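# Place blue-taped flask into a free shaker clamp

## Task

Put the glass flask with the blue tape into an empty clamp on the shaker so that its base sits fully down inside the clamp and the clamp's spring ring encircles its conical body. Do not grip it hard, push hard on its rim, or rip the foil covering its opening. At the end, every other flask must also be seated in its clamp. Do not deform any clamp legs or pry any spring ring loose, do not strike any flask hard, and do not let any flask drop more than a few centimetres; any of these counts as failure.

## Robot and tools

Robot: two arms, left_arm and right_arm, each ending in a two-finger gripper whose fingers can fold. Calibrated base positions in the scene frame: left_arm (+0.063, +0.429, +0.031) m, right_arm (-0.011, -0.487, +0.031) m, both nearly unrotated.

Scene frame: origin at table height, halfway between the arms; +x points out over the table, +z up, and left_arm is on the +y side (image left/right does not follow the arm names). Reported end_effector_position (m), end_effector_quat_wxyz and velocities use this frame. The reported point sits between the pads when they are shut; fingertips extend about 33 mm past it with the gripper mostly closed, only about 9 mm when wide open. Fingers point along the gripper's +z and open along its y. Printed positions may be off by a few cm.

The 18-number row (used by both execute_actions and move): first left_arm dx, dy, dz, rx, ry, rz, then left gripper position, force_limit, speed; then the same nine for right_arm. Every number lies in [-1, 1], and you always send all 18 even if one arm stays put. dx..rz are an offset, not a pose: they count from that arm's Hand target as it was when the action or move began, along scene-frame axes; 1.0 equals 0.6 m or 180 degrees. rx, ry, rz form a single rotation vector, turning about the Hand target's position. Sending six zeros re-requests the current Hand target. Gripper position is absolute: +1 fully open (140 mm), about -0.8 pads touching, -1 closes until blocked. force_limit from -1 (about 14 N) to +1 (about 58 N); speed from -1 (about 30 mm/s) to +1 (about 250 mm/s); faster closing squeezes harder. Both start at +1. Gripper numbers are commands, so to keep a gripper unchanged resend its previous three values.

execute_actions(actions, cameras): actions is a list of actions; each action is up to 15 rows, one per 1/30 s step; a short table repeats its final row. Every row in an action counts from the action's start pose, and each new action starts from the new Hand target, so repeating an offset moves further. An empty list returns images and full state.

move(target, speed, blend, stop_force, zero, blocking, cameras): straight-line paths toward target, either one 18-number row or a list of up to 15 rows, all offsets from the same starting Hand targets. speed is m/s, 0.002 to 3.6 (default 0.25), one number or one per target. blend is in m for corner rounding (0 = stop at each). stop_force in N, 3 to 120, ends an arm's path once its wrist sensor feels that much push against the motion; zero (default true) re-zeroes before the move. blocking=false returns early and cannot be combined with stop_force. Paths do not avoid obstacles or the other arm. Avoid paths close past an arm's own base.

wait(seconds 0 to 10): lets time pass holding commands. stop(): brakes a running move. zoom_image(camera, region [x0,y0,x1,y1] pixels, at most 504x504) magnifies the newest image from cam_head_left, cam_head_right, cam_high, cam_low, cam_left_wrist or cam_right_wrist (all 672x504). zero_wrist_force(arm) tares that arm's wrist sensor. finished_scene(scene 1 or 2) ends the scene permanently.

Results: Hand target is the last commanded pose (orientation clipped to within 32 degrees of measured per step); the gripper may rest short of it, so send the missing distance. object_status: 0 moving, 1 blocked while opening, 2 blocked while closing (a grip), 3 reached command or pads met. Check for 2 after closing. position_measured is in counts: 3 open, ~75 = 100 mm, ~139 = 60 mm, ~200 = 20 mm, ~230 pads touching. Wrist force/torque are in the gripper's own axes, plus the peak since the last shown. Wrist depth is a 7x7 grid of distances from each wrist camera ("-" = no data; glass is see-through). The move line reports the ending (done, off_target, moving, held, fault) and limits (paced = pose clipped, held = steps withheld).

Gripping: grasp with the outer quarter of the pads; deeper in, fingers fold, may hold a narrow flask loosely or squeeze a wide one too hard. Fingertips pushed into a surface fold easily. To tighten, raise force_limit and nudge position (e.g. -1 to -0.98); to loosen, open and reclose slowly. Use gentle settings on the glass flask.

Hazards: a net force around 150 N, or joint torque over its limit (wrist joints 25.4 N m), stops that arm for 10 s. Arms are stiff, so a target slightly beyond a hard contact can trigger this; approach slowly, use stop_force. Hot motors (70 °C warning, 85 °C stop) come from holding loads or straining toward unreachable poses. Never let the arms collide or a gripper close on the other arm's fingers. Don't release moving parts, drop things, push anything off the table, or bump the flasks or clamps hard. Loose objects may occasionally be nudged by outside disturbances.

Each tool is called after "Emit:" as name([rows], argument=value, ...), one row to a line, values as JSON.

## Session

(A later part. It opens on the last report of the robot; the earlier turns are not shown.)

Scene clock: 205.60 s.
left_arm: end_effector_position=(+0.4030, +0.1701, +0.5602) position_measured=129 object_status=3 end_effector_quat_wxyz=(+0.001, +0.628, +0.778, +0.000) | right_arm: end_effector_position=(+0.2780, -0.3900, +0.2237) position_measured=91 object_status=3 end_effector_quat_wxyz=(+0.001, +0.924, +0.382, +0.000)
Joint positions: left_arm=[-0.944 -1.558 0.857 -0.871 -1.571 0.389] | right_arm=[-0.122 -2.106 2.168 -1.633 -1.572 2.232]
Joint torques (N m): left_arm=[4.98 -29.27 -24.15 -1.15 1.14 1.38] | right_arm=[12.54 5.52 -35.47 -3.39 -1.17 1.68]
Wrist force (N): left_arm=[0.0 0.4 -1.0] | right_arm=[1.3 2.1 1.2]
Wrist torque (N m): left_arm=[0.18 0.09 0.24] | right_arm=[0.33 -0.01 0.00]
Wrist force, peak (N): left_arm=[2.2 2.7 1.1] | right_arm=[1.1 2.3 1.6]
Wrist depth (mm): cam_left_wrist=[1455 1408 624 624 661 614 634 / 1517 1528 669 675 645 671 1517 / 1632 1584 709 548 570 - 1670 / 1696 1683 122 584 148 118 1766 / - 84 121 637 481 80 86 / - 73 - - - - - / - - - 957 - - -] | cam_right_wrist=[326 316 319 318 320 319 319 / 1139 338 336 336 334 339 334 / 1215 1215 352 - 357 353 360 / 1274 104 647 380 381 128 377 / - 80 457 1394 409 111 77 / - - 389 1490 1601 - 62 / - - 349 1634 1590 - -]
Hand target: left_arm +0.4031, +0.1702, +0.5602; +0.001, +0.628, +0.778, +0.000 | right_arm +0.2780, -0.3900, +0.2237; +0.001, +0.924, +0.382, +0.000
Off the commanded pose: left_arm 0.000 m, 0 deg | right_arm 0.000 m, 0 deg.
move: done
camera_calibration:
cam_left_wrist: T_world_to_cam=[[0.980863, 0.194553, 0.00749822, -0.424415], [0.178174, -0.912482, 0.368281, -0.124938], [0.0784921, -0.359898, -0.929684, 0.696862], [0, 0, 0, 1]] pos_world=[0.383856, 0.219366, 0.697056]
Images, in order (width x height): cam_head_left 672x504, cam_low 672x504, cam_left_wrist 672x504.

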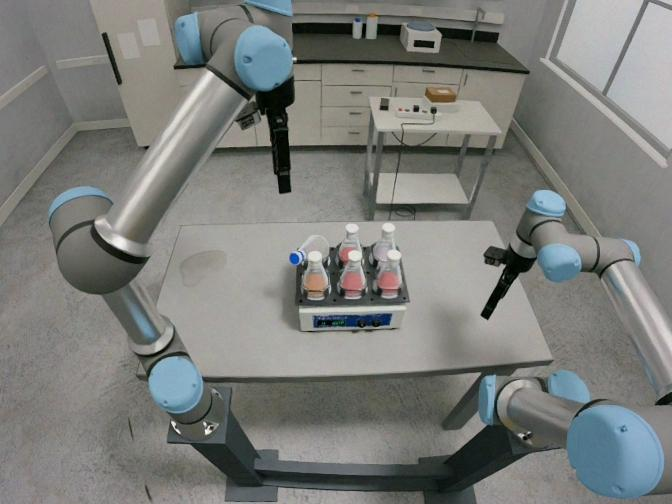

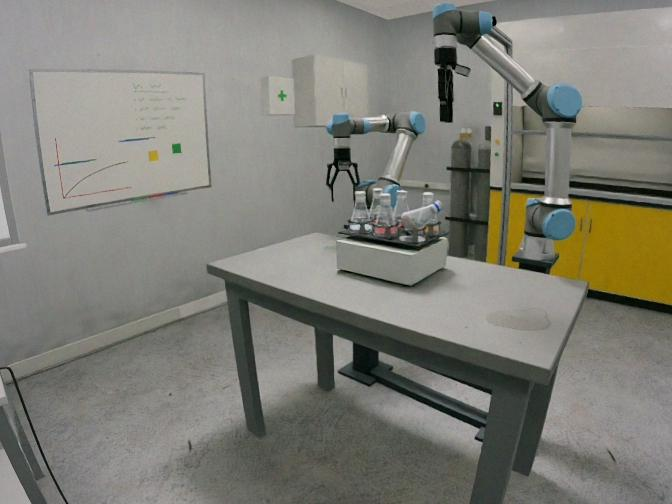

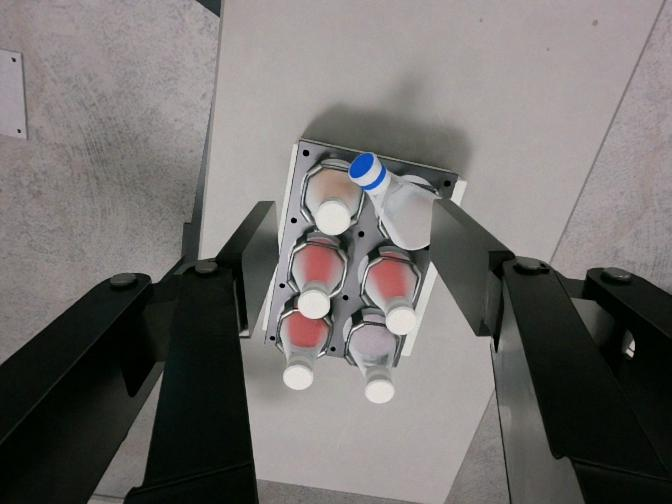

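Emit:
move([
  [0.0158,0.25,-0.1,0,0,0,0,0,-1,0,0,0,0,0,0,0.3,-1,-0.5],
  [0.0158,0.25,-0.15,-0.247,-0.270,-0.331,0,0,-1,0,0,0,0,0,0,0.3,-1,-0.5],
  [0.0158,0.170,-0.397,-0.247,-0.270,-0.331,0,0,-1,0,0,0,0,0,0,0.3,-1,-0.5],
], speed=[0.2,0.35,0.15], cameras=["cam_head_left","cam_low","cam_left_wrist","cam_high"])

Scene clock: 226.00 s.
left_arm: end_effector_position=(+0.4125, +0.2722, +0.3220) position_measured=129 object_status=3 end_effector_quat_wxyz=(+0.518, +0.814, +0.261, -0.033) | right_arm: end_effector_position=(+0.2780, -0.3900, +0.2237) position_measured=91 object_status=3 end_effector_quat_wxyz=(+0.001, +0.924, +0.382, +0.000)
Joint positions: left_arm=[-0.055 -1.97 2.425 -2.579 -2.569 2.134] | right_arm=[-0.122 -2.106 2.168 -1.633 -1.572 2.232]
Joint torques (N m): left_arm=[5.61 -9.99 -24.55 -4.28 -3.7 1.93] | right_arm=[12.56 5.37 -35.44 -3.24 -1.19 1.55]
Wrist force (N): left_arm=[0.3 -0.7 -1.7] | right_arm=[1.1 2.0 1.1]
Wrist torque (N m): left_arm=[-0.06 -0.11 0.21] | right_arm=[0.31 0.04 0.00]
Wrist force, peak (N): left_arm=[-2.8 -0.4 -2.1] | right_arm=[0.9 2.4 1.5]
Wrist depth (mm): cam_left_wrist=[317 345 318 335 - 2534 2316 / 340 341 325 360 - 2448 2244 / 365 334 330 273 2505 2534 2316 / 399 464 122 314 148 2393 2176 / - 84 121 - 767 80 86 / - 73 783 941 2595 - - / - - - 764 - - -] | cam_right_wrist=[1128 318 318 320 318 316 320 / 1156 342 339 337 335 335 338 / 1247 1209 354 355 358 355 356 / 1309 104 649 380 379 127 389 / - 80 507 1411 411 110 77 / - - 390 1481 1490 - 62 / - - 350 1601 1612 - -]
Hand target: left_arm +0.4126, +0.2722, +0.3220; +0.518, +0.814, +0.261, -0.033 | right_arm +0.2780, -0.3900, +0.2237; +0.001, +0.924, +0.382, +0.000
Off the commanded pose: left_arm 0.000 m, 0 deg | right_arm 0.000 m, 0 deg.
move: done
camera_calibration:
cam_left_wrist: T_world_to_cam=[[0.441921, -0.327135, 0.835277, -0.354113], [-0.889755, -0.0413085, 0.454565, 0.229818], [-0.1142, -0.944074, -0.309325, 0.550185], [0, 0, 0, 1]] pos_world=[0.423803, 0.413066, 0.361501]
Images, in order (width x height): cam_head_left 672x504, cam_high 672x504, cam_low 672x504, cam_left_wrist 672x504.

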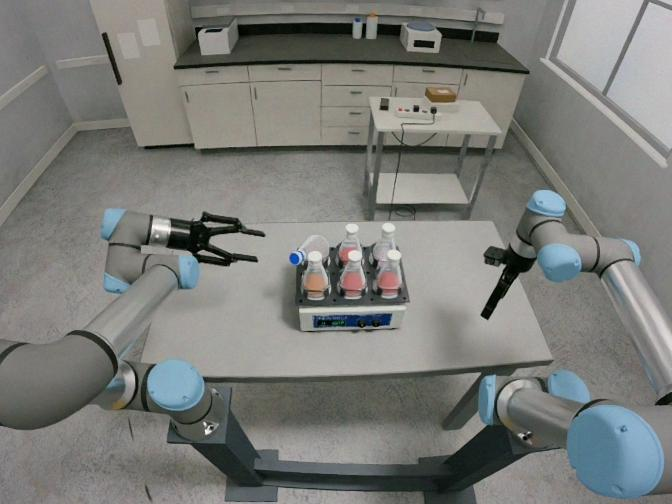

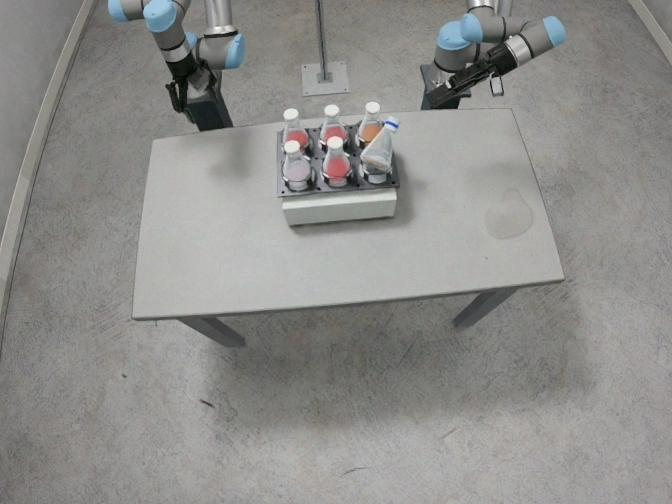

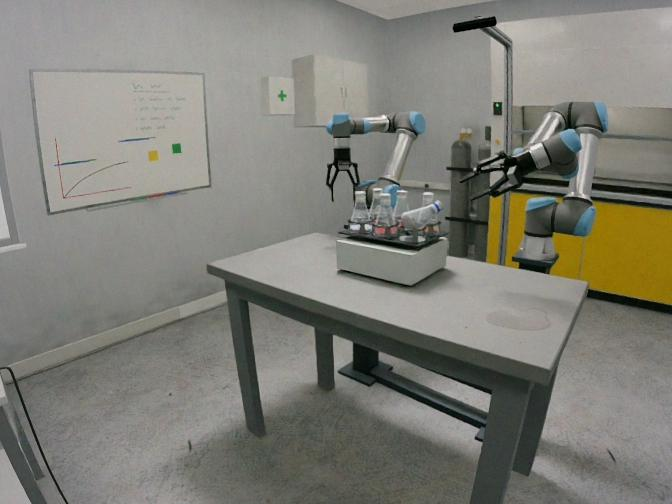

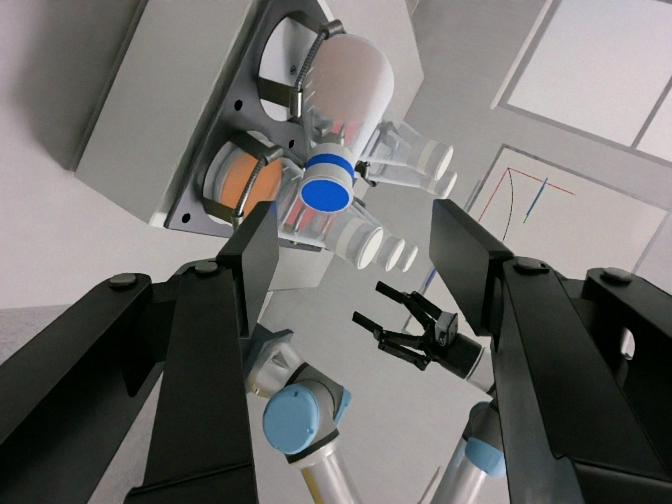

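Emit:
move(target=[0,0,0,-0.0227,-0.0316,0,0,0,-1,0,0,0,0,0,0,0.3,-1,-0.5])

Emit:
move(target=[0.0332,-0.1044,-0.0827,0,0,0,0,0,-1,0,0,0,0,0,0,0.3,-1,-0.5], speed=0.08, stop_force=4, cameras=["cam_left_wrist"])

Scene clock: 236.50 s.
left_arm: end_effector_position=(+0.4126, +0.2723, +0.3219) position_measured=129 object_status=3 end_effector_quat_wxyz=(+0.559, +0.795, +0.234, -0.002) | right_arm: end_effector_position=(+0.2780, -0.3900, +0.2237) position_measured=91 object_status=3 end_effector_quat_wxyz=(+0.001, +0.924, +0.382, +0.000)
Joint positions: left_arm=[-0.023 -1.908 2.499 -2.839 -2.641 2.111] | right_arm=[-0.122 -2.106 2.168 -1.633 -1.572 2.232]
Joint torques (N m): left_arm=[-8.1 -13.76 -30.69 -3.33 -0.91 2.19] | right_arm=[12.36 4.91 -35.85 -3.25 -1.22 1.65]
Wrist force (N): left_arm=[0.4 -0.5 -1.6] | right_arm=[1.0 1.9 1.5]
Wrist torque (N m): left_arm=[-0.01 -0.14 0.31] | right_arm=[0.29 0.06 0.00]
Wrist force, peak (N): left_arm=[0.2 -0.6 -1.9] | right_arm=[1.1 2.2 1.7]
Wrist depth (mm): cam_left_wrist=[324 322 311 325 - 2505 2367 / 339 320 322 361 - 2727 2221 / 341 323 324 277 2448 2393 2393 / 380 324 122 331 148 2341 - / - 85 116 1976 783 80 86 / - 73 783 937 2762 - - / - - 2834 767 - - -] | cam_right_wrist=[323 319 319 318 318 319 319 / 1156 337 338 335 332 337 339 / 1234 1215 356 360 355 355 360 / 1274 104 617 378 380 128 377 / - 80 510 1386 409 111 77 / - - 390 1481 1463 - 62 / - - 350 1646 1612 - -]
Hand target: left_arm +0.4126, +0.2722, +0.3220; +0.559, +0.795, +0.234, -0.001 | right_arm +0.2780, -0.3900, +0.2237; +0.001, +0.924, +0.382, +0.000
Off the commanded pose: left_arm 0.000 m, 0 deg | right_arm 0.000 m, 0 deg.
move: done

Scene clock: 238.70 s.
left_arm: end_effector_position=(+0.4325, +0.2096, +0.2724) position_measured=129 object_status=3 end_effector_quat_wxyz=(+0.559, +0.795, +0.234, -0.001) | right_arm: end_effector_position=(+0.2780, -0.3900, +0.2237) position_measured=91 object_status=3 end_effector_quat_wxyz=(+0.001, +0.924, +0.382, +0.000)
Joint positions: left_arm=[-0.247 -1.672 2.569 -3.385 -2.479 1.826] | right_arm=[-0.122 -2.106 2.168 -1.633 -1.572 2.232]
Joint torques (N m): left_arm=[2.58 -19.16 -24.56 -4.98 -1.08 2.02] | right_arm=[12.61 4.84 -36.15 -3.06 -1.17 1.63]
Wrist force (N): left_arm=[0.1 -0.7 -1.5] | right_arm=[0.9 2.1 1.4]
Wrist torque (N m): left_arm=[-0.06 -0.08 0.22] | right_arm=[0.32 0.08 0.00]
Wrist force, peak (N): left_arm=[0.1 -0.1 -2.6] | right_arm=[1.2 2.3 1.4]
Wrist depth (mm): cam_left_wrist=[263 245 243 252 - 2367 2244 / 260 246 245 279 - 2316 2198 / 262 245 256 207 442 2393 1923 / 258 247 134 211 148 2316 - / - 84 109 241 336 80 86 / - 73 855 743 - - - / - - - 690 - - -] | cam_right_wrist=[326 317 319 319 319 321 319 / 1162 337 335 335 336 337 343 / 1234 1261 357 355 358 350 359 / 1261 104 646 - 370 127 383 / - 80 514 1436 409 111 77 / - - 390 1481 1519 - 62 / - - 350 1580 1657 - -]
Hand target: left_arm +0.4325, +0.2096, +0.2724; +0.559, +0.795, +0.234, -0.001 | right_arm +0.2780, -0.3900, +0.2237; +0.001, +0.924, +0.382, +0.000
Off the commanded pose: left_arm 0.000 m, 0 deg | right_arm 0.000 m, 0 deg.
move: done
camera_calibration:
cam_left_wrist: T_world_to_cam=[[0.355733, -0.265346, 0.896128, -0.334182], [-0.930594, -0.0120169, 0.365856, 0.303204], [-0.0863098, -0.964078, -0.251204, 0.454352], [0, 0, 0, 1]] pos_world=[0.440255, 0.353001, 0.302676]
Images, in order (width x height): cam_left_wrist 672x504.

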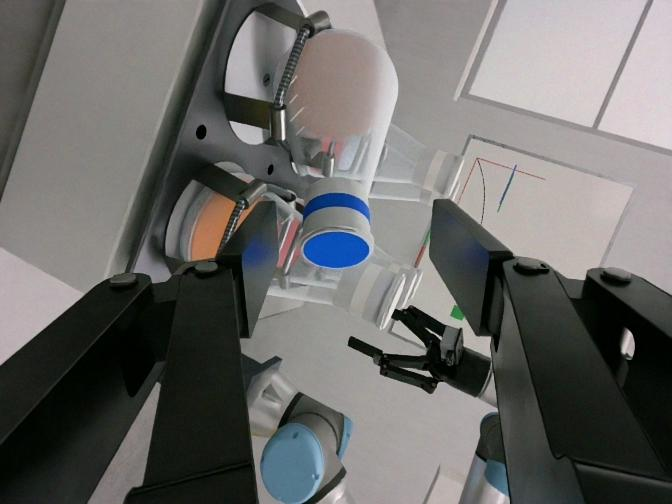

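Emit:
move(target=[0.008,-0.066,-0.037,0,0,0,0,0,-1,0,0,0,0,0,0,0.3,-1,-0.5], speed=0.04, stop_force=4, cameras=["cam_left_wrist","cam_low","cam_high"])

Emit:
zoom_image(camera="cam_low", region=[360, 170, 450, 260])

Scene clock: 246.30 s.
left_arm: end_effector_position=(+0.4373, +0.1700, +0.2502) position_measured=129 object_status=3 end_effector_quat_wxyz=(+0.559, +0.795, +0.234, -0.001) | right_arm: end_effector_position=(+0.2780, -0.3900, +0.2237) position_measured=91 object_status=3 end_effector_quat_wxyz=(+0.001, +0.924, +0.382, +0.000)
Joint positions: left_arm=[-0.384 -1.556 2.585 -3.606 -2.367 1.707] | right_arm=[-0.122 -2.106 2.168 -1.633 -1.572 2.232]
Joint torques (N m): left_arm=[6.21 -22.67 -12.49 -1.23 -2.96 2.09] | right_arm=[12.14 4.7 -35.57 -3.08 -1.22 1.62]
Wrist force (N): left_arm=[0.2 -0.9 -1.4] | right_arm=[1.0 2.1 1.3]
Wrist torque (N m): left_arm=[-0.11 -0.08 0.25] | right_arm=[0.33 0.06 0.00]
Wrist force, peak (N): left_arm=[-0.1 -0.6 -2.2] | right_arm=[1.2 2.1 1.6]
Wrist depth (mm): cam_left_wrist=[211 198 202 203 220 2316 2112 / 208 198 202 241 2292 2420 2154 / 208 200 230 309 299 2267 2505 / 207 200 146 150 148 2292 - / - 84 121 194 191 80 86 / - 73 810 2448 - - - / - - 655 716 - - -] | cam_right_wrist=[323 316 319 319 318 320 319 / 1162 335 331 336 338 339 338 / 1222 1234 356 358 360 358 361 / 1295 104 635 380 378 127 376 / - 80 509 1394 398 111 77 / - - 390 1463 1490 - 62 / - - 352 1623 1646 - -]
Hand target: left_arm +0.4373, +0.1700, +0.2502; +0.559, +0.795, +0.234, -0.001 | right_arm +0.2780, -0.3900, +0.2237; +0.001, +0.924, +0.382, +0.000
Off the commanded pose: left_arm 0.000 m, 0 deg | right_arm 0.000 m, 0 deg.
move: done
camera_calibration:
cam_left_wrist: T_world_to_cam=[[0.355733, -0.265346, 0.896128, -0.326504], [-0.930594, -0.0120169, 0.365856, 0.315317], [-0.0863098, -0.964078, -0.251204, 0.411012], [0, 0, 0, 1]] pos_world=[0.445055, 0.313401, 0.280476]
Images, in order (width x height): cam_high 672x504, cam_low 672x504, cam_left_wrist 672x504.

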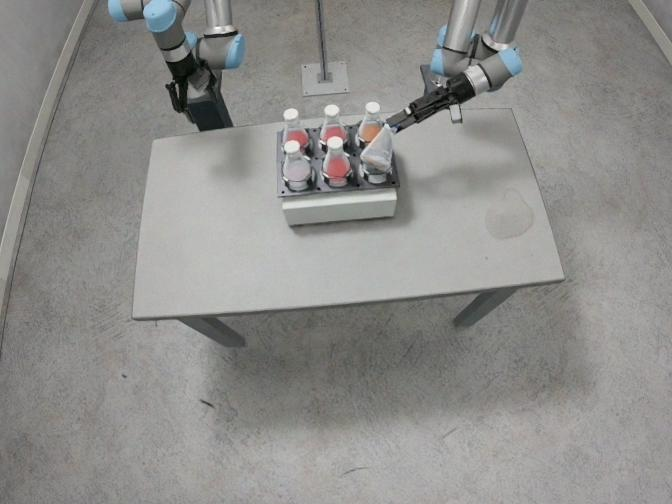

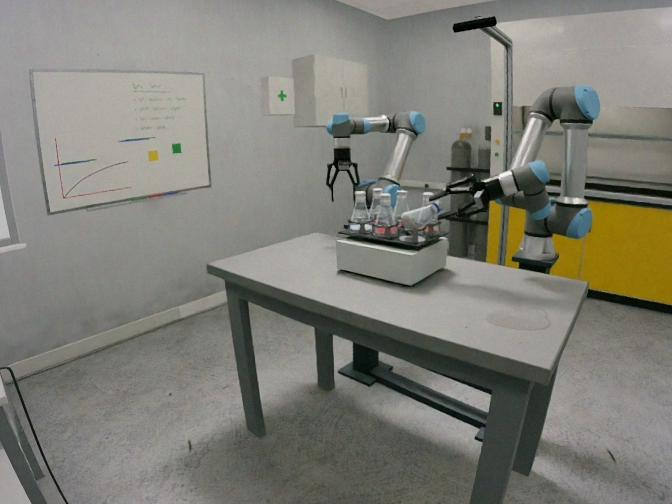

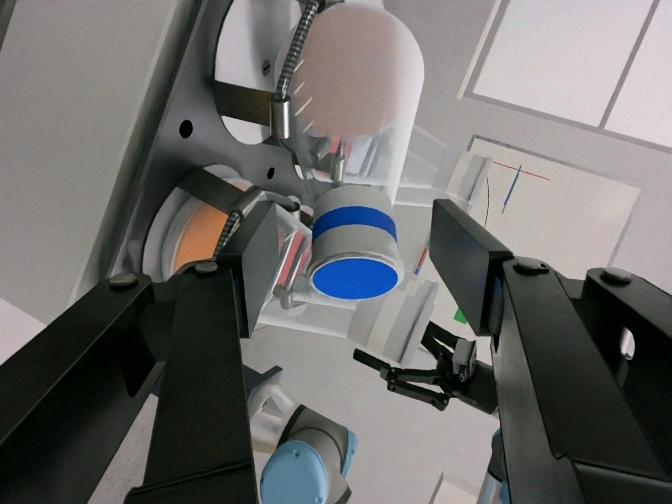

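Scaled by 5.600 from the camera's 672x504 image, which has a finer 960x720 frame.

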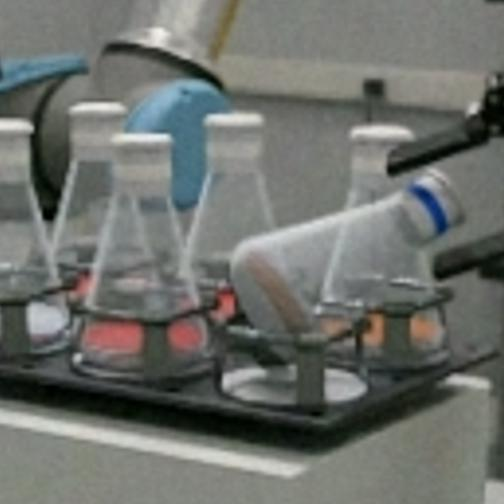

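Emit:
execute_actions([
  [[0,0,0,0,0,0,-1,-1,-1,0,0,0,0,0,0,0.3,-1,-0.5]],
  [[0,0,0,0,0,0,-1,-1,-1,0,0,0,0,0,0,0.3,-1,-0.5]],
  [[0,0,0,0,0,0,-1,-1,-1,0,0,0,0,0,0,0.3,-1,-0.5]],
], cameras=["cam_low","cam_left_wrist"])

Emit:
zoom_image(camera="cam_low", region=[360, 170, 450, 260])

Scene clock: 250.67 s.
left_arm: end_effector_position=(+0.4373, +0.1700, +0.2502) position_measured=173 object_status=2 end_effector_quat_wxyz=(+0.559, +0.795, +0.234, -0.001) | right_arm: end_effector_position=(+0.2780, -0.3900, +0.2237) position_measured=91 object_status=3 end_effector_quat_wxyz=(+0.001, +0.924, +0.382, +0.000)
Joint positions: left_arm=[-0.384 -1.556 2.585 -3.606 -2.367 1.707] | right_arm=[-0.122 -2.106 2.168 -1.633 -1.572 2.232]
Joint torques (N m): left_arm=[7.27 -22.4 -21.38 -1.45 -1.91 2.2] | right_arm=[12.88 5.22 -35.27 -3.01 -1.28 1.72]
Wrist force (N): left_arm=[-0.2 -0.6 -2.1] | right_arm=[1.1 2.0 1.5]
Wrist torque (N m): left_arm=[-0.04 -0.07 0.25] | right_arm=[0.29 0.03 0.00]
Wrist force, peak (N): left_arm=[-0.3 -0.8 -2.1] | right_arm=[1.0 2.3 1.6]
Wrist depth (mm): cam_left_wrist=[210 198 202 203 206 2316 2176 / 210 197 202 240 247 2420 2198 / 208 200 228 313 400 2341 2091 / 207 203 209 148 132 2244 2071 / - 76 81 194 - 85 85 / - 69 - 883 - - - / - - - 671 - - -] | cam_right_wrist=[326 314 321 317 314 321 322 / 1156 338 334 337 342 338 339 / 1215 1209 356 356 356 356 359 / 1295 104 644 379 376 127 378 / - 80 510 1394 414 110 77 / - - 392 1519 1529 - 62 / - - 351 1590 1669 - -]
Hand target: left_arm +0.4373, +0.1700, +0.2502; +0.559, +0.795, +0.234, -0.001 | right_arm +0.2780, -0.3900, +0.2237; +0.001, +0.924, +0.382, +0.000
Off the commanded pose: left_arm 0.000 m, 0 deg | right_arm 0.000 m, 0 deg.
Step readings (end_effector_position of left_arm | right_arm):
0: (+0.4373, +0.1700, +0.2502) | (+0.2780, -0.3900, +0.2237)
1: (+0.4373, +0.1700, +0.2502) | (+0.2780, -0.3900, +0.2237)
2: (+0.4373, +0.1700, +0.2502) | (+0.2780, -0.3900, +0.2237)
4: (+0.4373, +0.1700, +0.2502) | (+0.2780, -0.3900, +0.2237)
8: (+0.4373, +0.1700, +0.2502) | (+0.2780, -0.3900, +0.2237)
15: (+0.4373, +0.1700, +0.2502) | (+0.2780, -0.3900, +0.2237)
16: (+0.4373, +0.1700, +0.2502) | (+0.2780, -0.3900, +0.2237)
17: (+0.4373, +0.1700, +0.2502) | (+0.2780, -0.3900, +0.2237)
19: (+0.4373, +0.1700, +0.2502) | (+0.2780, -0.3900, +0.2237)
23: (+0.4373, +0.1700, +0.2502) | (+0.2780, -0.3900, +0.2237)
30: (+0.4373, +0.1700, +0.2502) | (+0.2780, -0.3900, +0.2237)
31: (+0.4373, +0.1700, +0.2502) | (+0.2780, -0.3900, +0.2237)
32: (+0.4373, +0.1700, +0.2502) | (+0.2780, -0.3900, +0.2237)
34: (+0.4373, +0.1700, +0.2502) | (+0.2780, -0.3900, +0.2237)
38: (+0.4373, +0.1700, +0.2502) | (+0.2780, -0.3900, +0.2237)
45: (+0.4373, +0.1700, +0.2502) | (+0.2780, -0.3900, +0.2237)
camera_calibration:
cam_left_wrist: T_world_to_cam=[[0.355733, -0.265346, 0.896128, -0.326504], [-0.930594, -0.0120169, 0.365856, 0.315317], [-0.0863098, -0.964078, -0.251204, 0.411012], [0, 0, 0, 1]] pos_world=[0.445055, 0.313401, 0.280476]
Images, in order (width x height): cam_low 672x504, cam_left_wrist 672x504.

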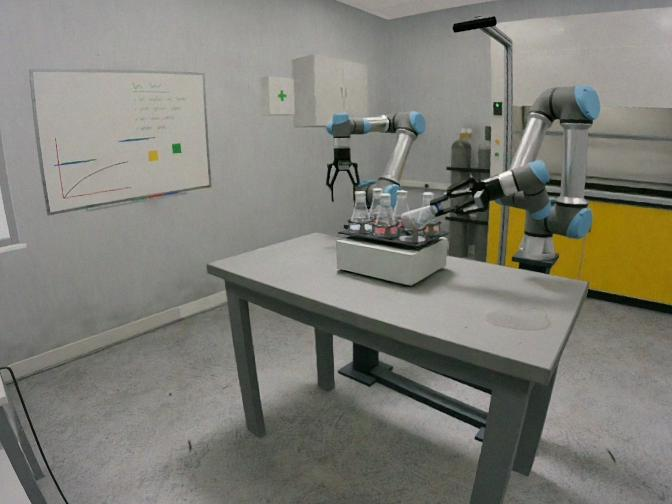

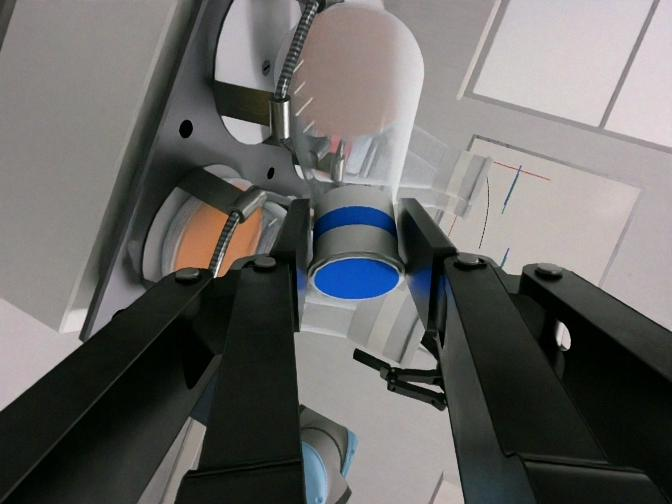

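Scaled by 5.600 from the camera's 672x504 image, which has a finer 960x720 frame.

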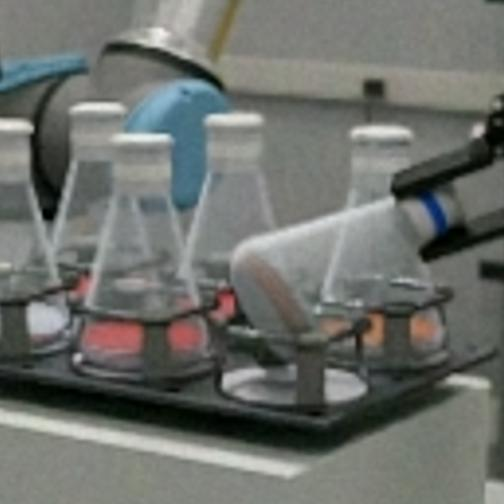

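Emit:
execute_actions([
  [[0,0,0,0,0,0,-0.98,0,-1,0,0,0,0,0,0,0.3,-1,-0.5]],
  [[0,0,0,0,0,0,-0.98,0,-1,0,0,0,0,0,0,0.3,-1,-0.5]],
])

Emit:
move([
  [0,0.03,0.25,0,0,0,-0.98,0,-1,0,0,0,0,0,0,0.3,-1,-0.5],
], speed=0.08, cameras=["cam_low","cam_left_wrist","cam_head_left"])

Scene clock: 258.87 s.
left_arm: end_effector_position=(+0.4373, +0.1700, +0.2502) position_measured=177 object_status=2 end_effector_quat_wxyz=(+0.559, +0.795, +0.234, -0.001) | right_arm: end_effector_position=(+0.2780, -0.3900, +0.2237) position_measured=91 object_status=3 end_effector_quat_wxyz=(+0.001, +0.924, +0.382, +0.000)
Joint positions: left_arm=[-0.384 -1.556 2.585 -3.606 -2.367 1.707] | right_arm=[-0.122 -2.106 2.168 -1.633 -1.572 2.232]
Joint torques (N m): left_arm=[5.25 -19.12 -20.54 -3.53 -1.03 2.1] | right_arm=[12.66 5.31 -35.62 -2.87 -1.18 1.6]
Wrist force (N): left_arm=[0.6 -0.2 -0.6] | right_arm=[0.7 2.1 1.3]
Wrist torque (N m): left_arm=[-0.02 -0.08 0.25] | right_arm=[0.32 0.11 0.00]
Wrist force, peak (N): left_arm=[-0.3 -0.7 -2.3] | right_arm=[1.2 2.3 1.7]
Wrist depth (mm): cam_left_wrist=[211 198 202 209 214 2292 2176 / 208 198 206 239 244 2341 2244 / 208 199 228 308 295 2292 - / 207 202 191 148 135 2367 - / - 78 81 196 190 85 81 / - 69 - 2564 - - - / - - - 682 - - -] | cam_right_wrist=[325 319 318 318 319 322 320 / 1150 335 335 335 334 338 335 / 1234 1234 357 361 357 357 357 / 1302 104 647 375 375 128 374 / - 80 511 1378 405 111 77 / - - 388 1509 1529 - 62 / - - 350 1569 1590 - -]
Hand target: left_arm +0.4373, +0.1700, +0.2502; +0.559, +0.795, +0.234, -0.001 | right_arm +0.2780, -0.3900, +0.2237; +0.001, +0.924, +0.382, +0.000
Off the commanded pose: left_arm 0.000 m, 0 deg | right_arm 0.000 m, 0 deg.
Step readings (end_effector_position of left_arm | right_arm):
0: (+0.4373, +0.1700, +0.2502) | (+0.2780, -0.3900, +0.2237)
1: (+0.4373, +0.1700, +0.2502) | (+0.2780, -0.3900, +0.2237)
2: (+0.4373, +0.1700, +0.2502) | (+0.2780, -0.3900, +0.2237)
4: (+0.4373, +0.1700, +0.2502) | (+0.2780, -0.3900, +0.2237)
8: (+0.4373, +0.1700, +0.2502) | (+0.2780, -0.3900, +0.2237)
15: (+0.4373, +0.1700, +0.2502) | (+0.2780, -0.3900, +0.2237)
16: (+0.4373, +0.1700, +0.2502) | (+0.2780, -0.3900, +0.2237)
17: (+0.4373, +0.1700, +0.2502) | (+0.2780, -0.3900, +0.2237)
19: (+0.4373, +0.1700, +0.2502) | (+0.2780, -0.3900, +0.2237)
23: (+0.4373, +0.1700, +0.2502) | (+0.2780, -0.3900, +0.2237)
30: (+0.4373, +0.1700, +0.2502) | (+0.2780, -0.3900, +0.2237)

Scene clock: 261.20 s.
left_arm: end_effector_position=(+0.4373, +0.1880, +0.4003) position_measured=177 object_status=2 end_effector_quat_wxyz=(+0.559, +0.795, +0.234, -0.001) | right_arm: end_effector_position=(+0.2780, -0.3900, +0.2237) position_measured=91 object_status=3 end_effector_quat_wxyz=(+0.001, +0.924, +0.382, +0.000)
Joint positions: left_arm=[-0.32 -1.938 2.346 -2.947 -2.42 1.759] | right_arm=[-0.122 -2.106 2.168 -1.633 -1.572 2.232]
Joint torques (N m): left_arm=[-5.34 0.43 -19.96 -4.28 0.07 -0.91] | right_arm=[12.3 5.23 -35.88 -2.88 -1.16 1.67]
Wrist force (N): left_arm=[0.5 -1.7 -1.1] | right_arm=[1.0 2.1 1.3]
Wrist torque (N m): left_arm=[0.11 -0.07 0.17] | right_arm=[0.33 0.07 0.00]
Wrist force, peak (N): left_arm=[1.0 -3.0 -0.3] | right_arm=[1.1 2.2 1.5]
Wrist depth (mm): cam_left_wrist=[258 311 473 209 2476 2367 2316 / 269 338 422 239 2341 2448 2198 / 282 351 483 449 2448 2221 - / 465 318 246 148 135 2316 - / - 78 81 711 - 85 81 / - 69 - - - - - / - - - - - - -] | cam_right_wrist=[325 322 319 319 319 320 319 / 1134 334 335 336 334 337 338 / 1234 1203 353 356 357 359 357 / 1302 104 - 380 360 127 381 / - 80 506 1419 413 111 77 / - - 389 1509 1519 - 62 / - - 350 1623 1623 - -]
Hand target: left_arm +0.4373, +0.1880, +0.4002; +0.559, +0.795, +0.234, -0.001 | right_arm +0.2780, -0.3900, +0.2237; +0.001, +0.924, +0.382, +0.000
Off the commanded pose: left_arm 0.000 m, 0 deg | right_arm 0.000 m, 0 deg.
move: done
camera_calibration:
cam_left_wrist: T_world_to_cam=[[0.355535, -0.265316, 0.896215, -0.456106], [-0.930678, -0.0120491, 0.36564, 0.260796], [-0.0862117, -0.964086, -0.251208, 0.466007], [0, 0, 0, 1]] pos_world=[0.445054, 0.331401, 0.430476]
Images, in order (width x height): cam_head_left 672x504, cam_low 672x504, cam_left_wrist 672x504.

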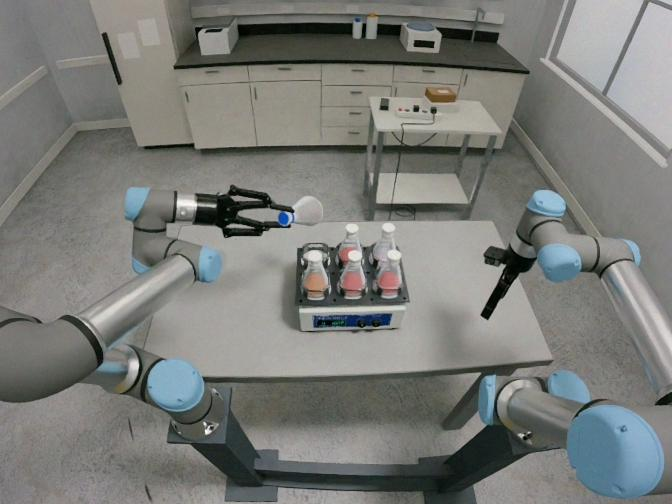

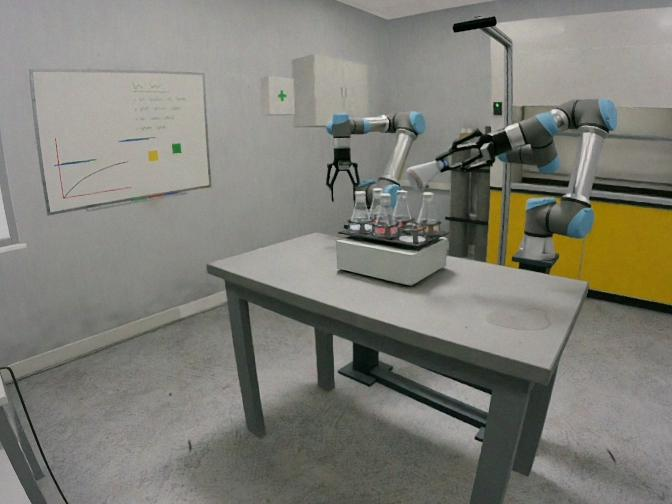

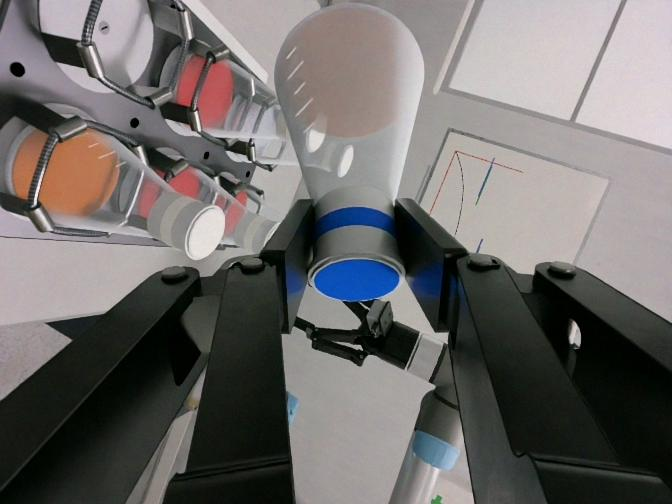

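Emit:
move([
  [0.02,0.17,0.05,0,0,0,-0.98,0,-1,0,0,0,0,0,0,0.3,-1,-0.5],
  [0.02,0.17,0.05,0.204,0.284,0,-0.98,0,-1,0,0,0,0,0,0,0.3,-1,-0.5],
], speed=[0.12,0.25], cameras=["cam_low","cam_left_wrist","cam_head_left","cam_high"])

Scene clock: 270.80 s.
left_arm: end_effector_position=(+0.4493, +0.2899, +0.4302) position_measured=177 object_status=2 end_effector_quat_wxyz=(+0.136, +0.848, +0.437, -0.267) | right_arm: end_effector_position=(+0.2780, -0.3900, +0.2237) position_measured=91 object_status=3 end_effector_quat_wxyz=(+0.001, +0.924, +0.382, +0.000)
Joint positions: left_arm=[-0.24 -1.586 1.352 -1.095 -2.135 1.997] | right_arm=[-0.122 -2.106 2.168 -1.633 -1.572 2.232]
Joint torques (N m): left_arm=[7.89 -26.35 -26.18 -1.63 -2.95 1.55] | right_arm=[12.48 4.72 -35.73 -2.93 -1.22 1.59]
Wrist force (N): left_arm=[0.8 0.1 -1.1] | right_arm=[1.0 2.0 1.4]
Wrist torque (N m): left_arm=[0.12 0.08 0.00] | right_arm=[0.30 0.06 0.00]
Wrist force, peak (N): left_arm=[1.4 -2.0 -2.7] | right_arm=[1.0 2.3 1.5]
Wrist depth (mm): cam_left_wrist=[432 1446 510 208 404 379 492 / 1620 1608 1584 238 411 414 576 / 2071 2052 2032 476 476 499 535 / 2341 2448 134 148 134 408 865 / - 78 81 953 - 86 81 / - 69 - 869 - - - / - - - - - - -] | cam_right_wrist=[321 320 318 318 317 318 321 / 1150 340 338 338 338 338 338 / 1228 1247 355 351 357 360 357 / 1288 103 666 371 380 128 376 / - 80 509 1411 406 111 77 / - - 388 1463 1472 - 62 / - - 351 1612 1590 - -]
Hand target: left_arm +0.4493, +0.2900, +0.4302; +0.136, +0.848, +0.437, -0.267 | right_arm +0.2780, -0.3900, +0.2237; +0.001, +0.924, +0.382, +0.000
Off the commanded pose: left_arm 0.000 m, 0 deg | right_arm 0.000 m, 0 deg.
move: done
camera_calibration:
cam_left_wrist: T_world_to_cam=[[0.807409, -0.589857, 0.0126427, -0.188987], [-0.334616, -0.44017, 0.833236, -0.0826106], [-0.485925, -0.676993, -0.552772, 0.7989], [0, 0, 0, 1]] pos_world=[0.513153, 0.393012, 0.512833]
Images, in order (width x height): cam_head_left 672x504, cam_high 672x504, cam_low 672x504, cam_left_wrist 672x504.

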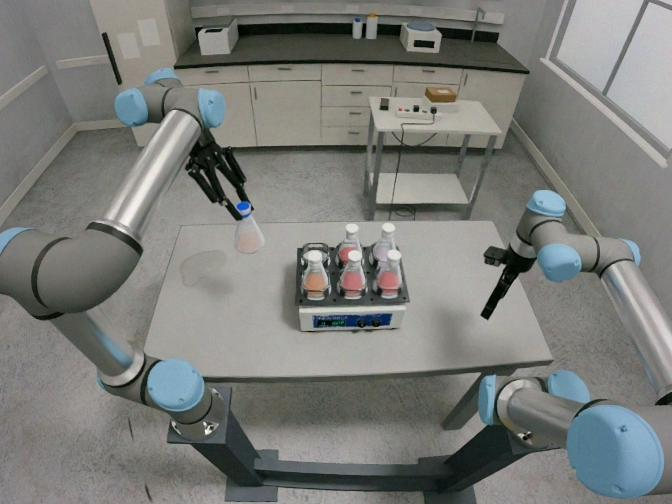

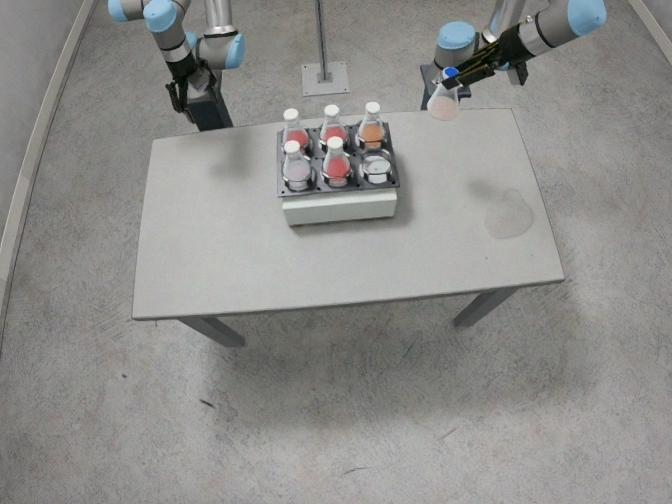

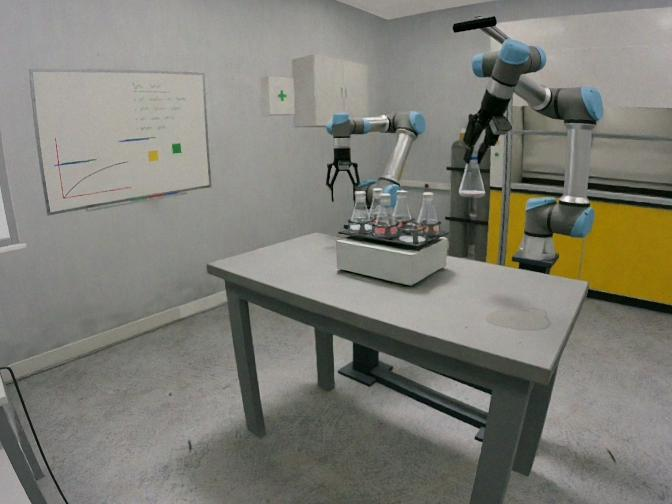

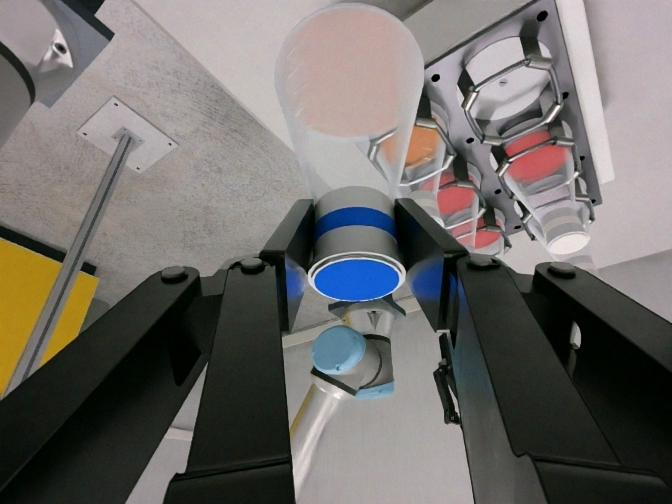

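Emit:
move(target=[0,0,-0.42,0,0,0,-0.98,0,-1,0,0,0,0,0,0,0.3,-1,-0.5], speed=0.12)

Emit:
move(target=[0,0,-0.09,0,0,0,-0.98,0,-1,0,0,0,0,0,0,0.3,-1,-0.5], speed=0.015, stop_force=3, cameras=["cam_low","cam_left_wrist","cam_head_left"])

Emit:
zoom_image(camera="cam_low", region=[420, 180, 540, 300])

Scene clock: 280.33 s.
left_arm: end_effector_position=(+0.4493, +0.2900, +0.1782) position_measured=177 object_status=2 end_effector_quat_wxyz=(+0.136, +0.848, +0.437, -0.267) | right_arm: end_effector_position=(+0.2780, -0.3900, +0.2237) position_measured=91 object_status=3 end_effector_quat_wxyz=(+0.001, +0.924, +0.382, +0.000)
Joint positions: left_arm=[-0.24 -1.53 1.953 -1.751 -2.135 1.997] | right_arm=[-0.122 -2.106 2.168 -1.633 -1.572 2.232]
Joint torques (N m): left_arm=[-1.79 -33.6 -26.36 -2.05 -3.27 -1.59] | right_arm=[13.29 4.24 -36.64 -2.73 -1.2 1.65]
Wrist force (N): left_arm=[1.0 0.0 -1.2] | right_arm=[1.0 2.0 1.3]
Wrist torque (N m): left_arm=[0.08 0.03 0.12] | right_arm=[0.31 0.06 0.00]
Wrist force, peak (N): left_arm=[-0.3 0.1 -2.8] | right_arm=[1.2 2.3 1.4]
Wrist depth (mm): cam_left_wrist=[255 255 256 209 248 256 256 / 300 300 302 238 300 290 258 / 1657 365 366 347 323 277 237 / 2013 1923 134 147 134 251 223 / - 78 81 327 - 85 85 / - 73 - - - - - / - - - 735 - - -] | cam_right_wrist=[325 317 317 320 319 319 319 / 1173 1191 335 334 334 337 339 / 1209 1209 356 356 353 351 359 / 1317 104 649 382 381 128 377 / - 80 512 1386 406 111 77 / - - 388 1472 1500 - 62 / - - 346 1657 1657 - -]
Hand target: left_arm +0.4493, +0.2900, +0.1782; +0.136, +0.848, +0.437, -0.267 | right_arm +0.2780, -0.3900, +0.2237; +0.001, +0.924, +0.382, +0.000
Off the commanded pose: left_arm 0.000 m, 0 deg | right_arm 0.000 m, 0 deg.
move: done

Scene clock: 284.13 s.
left_arm: end_effector_position=(+0.4493, +0.2900, +0.1377) position_measured=177 object_status=2 end_effector_quat_wxyz=(+0.136, +0.848, +0.437, -0.267) | right_arm: end_effector_position=(+0.2780, -0.3900, +0.2237) position_measured=91 object_status=3 end_effector_quat_wxyz=(+0.001, +0.924, +0.382, +0.000)
Joint positions: left_arm=[-0.24 -1.482 2.017 -1.864 -2.135 1.997] | right_arm=[-0.122 -2.106 2.168 -1.633 -1.572 2.232]
Joint torques (N m): left_arm=[-5.48 -35.54 -30.81 -3.96 -0.3 1.82] | right_arm=[12.56 4.96 -35.39 -2.69 -1.26 1.52]
Wrist force (N): left_arm=[0.7 0.1 -1.2] | right_arm=[1.0 2.1 1.4]
Wrist torque (N m): left_arm=[0.10 0.09 0.13] | right_arm=[0.32 0.06 -0.01]
Wrist force, peak (N): left_arm=[-10.6 -2.3 -22.4] | right_arm=[1.1 2.4 1.4]
Wrist depth (mm): cam_left_wrist=[215 216 215 203 215 215 215 / 253 253 253 239 253 254 246 / 308 307 308 293 298 279 237 / 2071 393 352 148 135 247 218 / - 78 81 307 275 86 85 / - 73 - 324 - - - / - - - 769 - - -] | cam_right_wrist=[324 319 318 317 316 318 319 / 1156 336 336 337 337 338 337 / 1222 1228 354 356 358 357 359 / 1309 104 644 380 380 127 376 / - 80 509 1419 408 110 77 / - - 392 1509 1509 - 62 / - - 349 1646 1601 - -]
Hand target: left_arm +0.4493, +0.2900, +0.1377; +0.136, +0.848, +0.437, -0.267 (not the last commanded pose) | right_arm +0.2780, -0.3900, +0.2237; +0.001, +0.924, +0.382, +0.000
Off the commanded pose: left_arm 0.013 m, 0 deg | right_arm 0.000 m, 0 deg.
move: contact (left_arm)
camera_calibration:
cam_left_wrist: T_world_to_cam=[[0.807484, -0.589758, 0.0124602, -0.185326], [-0.334438, -0.4403, 0.833239, 0.16107], [-0.485923, -0.676994, -0.552773, 0.637214], [0, 0, 0, 1]] pos_world=[0.513153, 0.393012, 0.220333]
Images, in order (width x height): cam_head_left 672x504, cam_low 672x504, cam_left_wrist 672x504.

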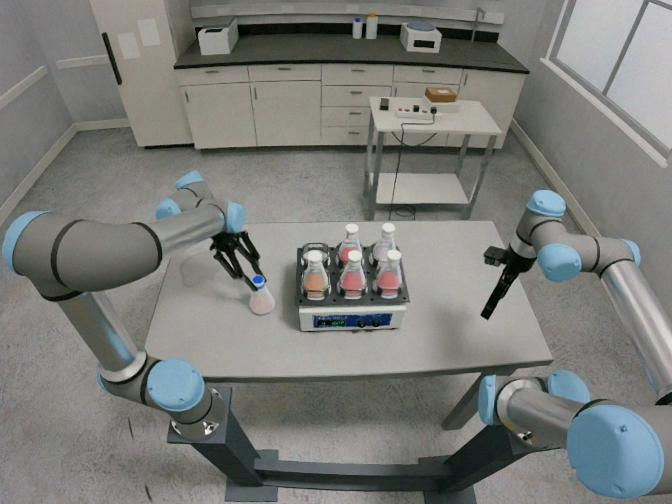

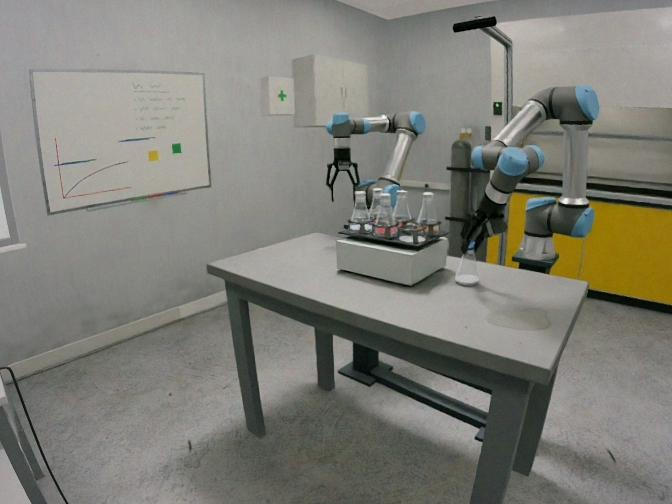

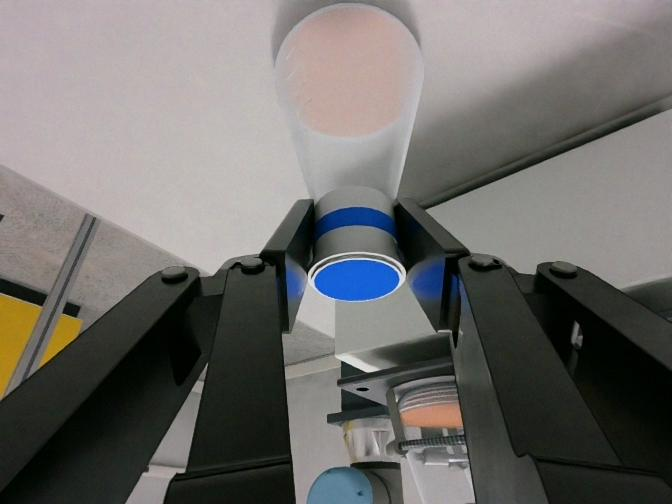

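Scaled by 4.200 from the camera's 672x504 image, which has a finer 960x720 frame.

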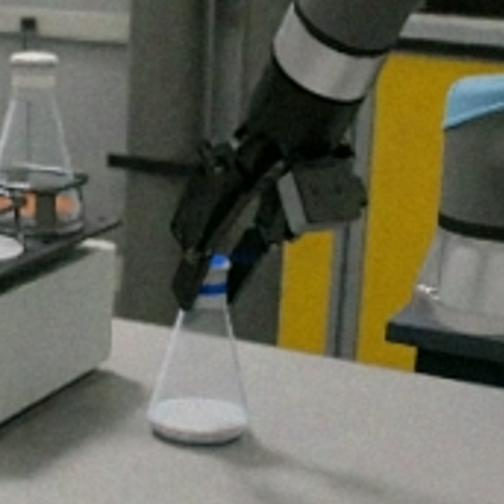

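Emit:
execute_actions([
  [[0,0,0,0,0,0,0.2,0,-0.7,0,0,0,0,0,0,0.3,-1,-0.5]],
  [[0,0,0,0,0,0,0.2,0,-0.7,0,0,0,0,0,0,0.3,-1,-0.5]],
  [[0,0,0,0,0,0,0.2,0,-0.7,0,0,0,0,0,0,0.3,-1,-0.5]],
])

Emit:
move([
  [0.056,0.077,0.137,0,0,0,0.2,0,-0.7,0,0,0,0,0,0,0.3,-1,-0.5],
  [-0.0105,-0.0175,0.25,0.091,-0.179,-0.2934,0.2,0,-0.7,0,0,0,0,0,0,0.3,-1,-0.5],
  [-0.0105,-0.0175,0.18,0.091,-0.179,-0.2934,0.2,0,-0.7,0,0,0,0,0,0,0.3,-1,-0.5],
], speed=[0.1,0.3,0.15], cameras=["cam_low","cam_left_wrist","cam_head_left"])

Scene clock: 295.03 s.
left_arm: end_effector_position=(+0.4493, +0.2900, +0.1377) position_measured=104 object_status=3 end_effector_quat_wxyz=(+0.136, +0.848, +0.437, -0.267) | right_arm: end_effector_position=(+0.2780, -0.3900, +0.2237) position_measured=91 object_status=3 end_effector_quat_wxyz=(+0.001, +0.924, +0.382, +0.000)
Joint positions: left_arm=[-0.24 -1.482 2.017 -1.864 -2.135 1.997] | right_arm=[-0.122 -2.106 2.168 -1.633 -1.572 2.232]
Joint torques (N m): left_arm=[-4.72 -26.52 -20.64 -4.31 -0.29 1.92] | right_arm=[12.48 4.12 -36.03 -2.53 -1.15 1.66]
Wrist force (N): left_arm=[-0.2 0.1 -2.4] | right_arm=[0.8 2.2 1.3]
Wrist torque (N m): left_arm=[0.11 0.06 0.13] | right_arm=[0.34 0.09 0.00]
Wrist force, peak (N): left_arm=[-0.3 -0.1 -3.0] | right_arm=[1.2 2.3 1.6]
Wrist depth (mm): cam_left_wrist=[214 215 216 203 215 215 215 / 253 254 253 239 253 253 245 / 308 307 307 283 299 278 237 / 1941 350 136 145 157 128 221 / - 88 2911 313 280 109 89 / - 60 5254 924 265 - - / - - - 775 298 - -] | cam_right_wrist=[1092 307 319 318 320 318 316 / 1145 337 344 336 339 336 335 / 1203 1222 351 358 361 356 358 / 1267 104 647 374 376 127 380 / - 80 514 1394 408 110 77 / - - 388 1481 1519 - 62 / - - 351 1601 1580 - -]
Hand target: left_arm +0.4493, +0.2900, +0.1377; +0.136, +0.848, +0.437, -0.267 | right_arm +0.2780, -0.3900, +0.2237; +0.001, +0.924, +0.382, +0.000
Off the commanded pose: left_arm 0.000 m, 0 deg | right_arm 0.000 m, 0 deg.
Step readings (end_effector_position of left_arm | right_arm):
0: (+0.4493, +0.2900, +0.1377) | (+0.2780, -0.3900, +0.2237)
1: (+0.4493, +0.2900, +0.1377) | (+0.2780, -0.3900, +0.2237)
2: (+0.4493, +0.2900, +0.1377) | (+0.2780, -0.3900, +0.2237)
4: (+0.4493, +0.2900, +0.1377) | (+0.2780, -0.3900, +0.2237)
8: (+0.4493, +0.2900, +0.1377) | (+0.2780, -0.3900, +0.2237)
15: (+0.4493, +0.2900, +0.1377) | (+0.2780, -0.3900, +0.2237)
16: (+0.4493, +0.2900, +0.1377) | (+0.2780, -0.3900, +0.2237)
17: (+0.4493, +0.2900, +0.1377) | (+0.2780, -0.3900, +0.2237)
19: (+0.4493, +0.2900, +0.1377) | (+0.2780, -0.3900, +0.2237)
23: (+0.4493, +0.2900, +0.1377) | (+0.2780, -0.3900, +0.2237)
30: (+0.4493, +0.2900, +0.1377) | (+0.2780, -0.3900, +0.2237)
31: (+0.4493, +0.2900, +0.1377) | (+0.2780, -0.3900, +0.2237)
32: (+0.4493, +0.2900, +0.1377) | (+0.2780, -0.3900, +0.2237)
34: (+0.4493, +0.2900, +0.1377) | (+0.2780, -0.3900, +0.2237)
38: (+0.4493, +0.2900, +0.1377) | (+0.2780, -0.3900, +0.2237)
45: (+0.4493, +0.2900, +0.1377) | (+0.2780, -0.3900, +0.2237)

Scene clock: 299.10 s.
left_arm: end_effector_position=(+0.4430, +0.2795, +0.2457) position_measured=104 object_status=3 end_effector_quat_wxyz=(+0.000, +1.000, +0.000, -0.001) | right_arm: end_effector_position=(+0.2780, -0.3900, +0.2237) position_measured=91 object_status=3 end_effector_quat_wxyz=(+0.001, +0.924, +0.382, +0.000)
Joint positions: left_arm=[-0.683 -1.815 1.94 -1.695 -1.571 2.435] | right_arm=[-0.122 -2.106 2.168 -1.633 -1.572 2.232]
Joint torques (N m): left_arm=[-5.31 -22.97 -22.62 -3.03 1.3 -1.12] | right_arm=[12.34 3.96 -35.82 -2.6 -1.12 1.72]
Wrist force (N): left_arm=[-0.2 0.4 -0.7] | right_arm=[0.8 2.4 1.2]
Wrist torque (N m): left_arm=[0.15 0.12 0.23] | right_arm=[0.38 0.09 0.00]
Wrist force, peak (N): left_arm=[-0.4 0.1 -3.7] | right_arm=[1.1 2.3 1.5]
Wrist depth (mm): cam_left_wrist=[339 338 339 339 337 279 211 / 358 361 358 357 356 280 221 / 384 385 382 362 380 280 233 / 413 400 136 412 158 118 234 / - 87 433 444 448 109 89 / - 60 541 1632 1561 - - / - - 447 1780 - - -] | cam_right_wrist=[326 319 317 318 319 314 320 / 1173 334 332 337 339 336 337 / 1203 1228 357 355 362 355 358 / 1281 104 592 377 370 127 - / - 80 507 1386 405 111 77 / - - 391 1519 1500 - 62 / - - 350 1705 1612 - -]
Hand target: left_arm +0.4430, +0.2795, +0.2457; +0.000, +1.000, +0.000, -0.001 | right_arm +0.2780, -0.3900, +0.2237; +0.001, +0.924, +0.382, +0.000
Off the commanded pose: left_arm 0.000 m, 0 deg | right_arm 0.000 m, 0 deg.
move: done
camera_calibration:
cam_left_wrist: T_world_to_cam=[[-0.0180899, -0.999815, 0.00654114, 0.294017], [-0.929479, 0.0192273, 0.368373, 0.313806], [-0.36843, 0.000583976, -0.929655, 0.537917], [0, 0, 0, 1]] pos_world=[0.49518, 0.287615, 0.382557]
Images, in order (width x height): cam_head_left 672x504, cam_low 672x504, cam_left_wrist 672x504.

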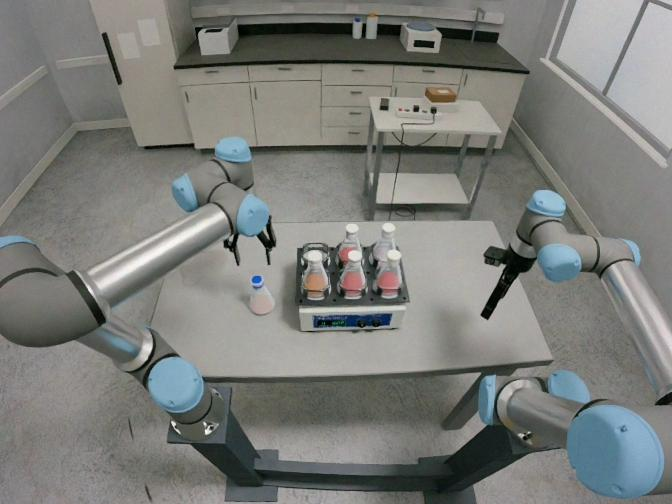

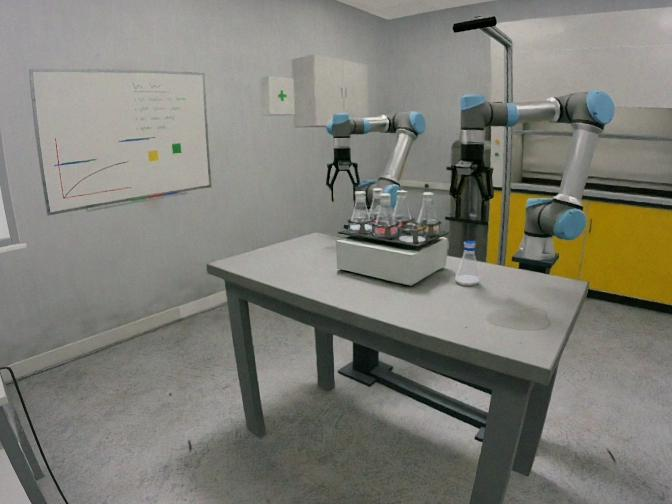

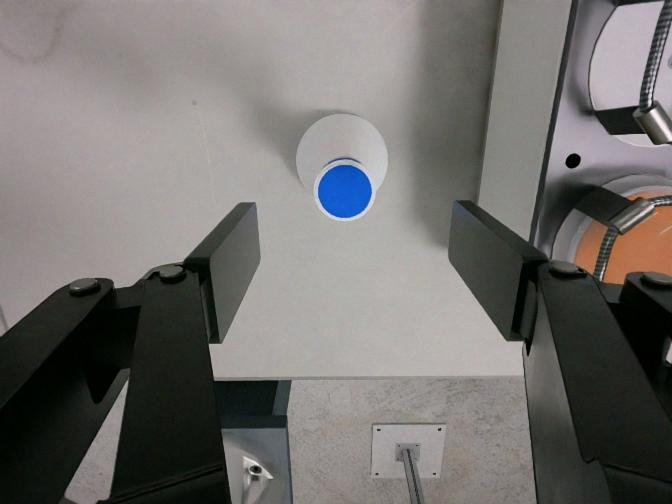

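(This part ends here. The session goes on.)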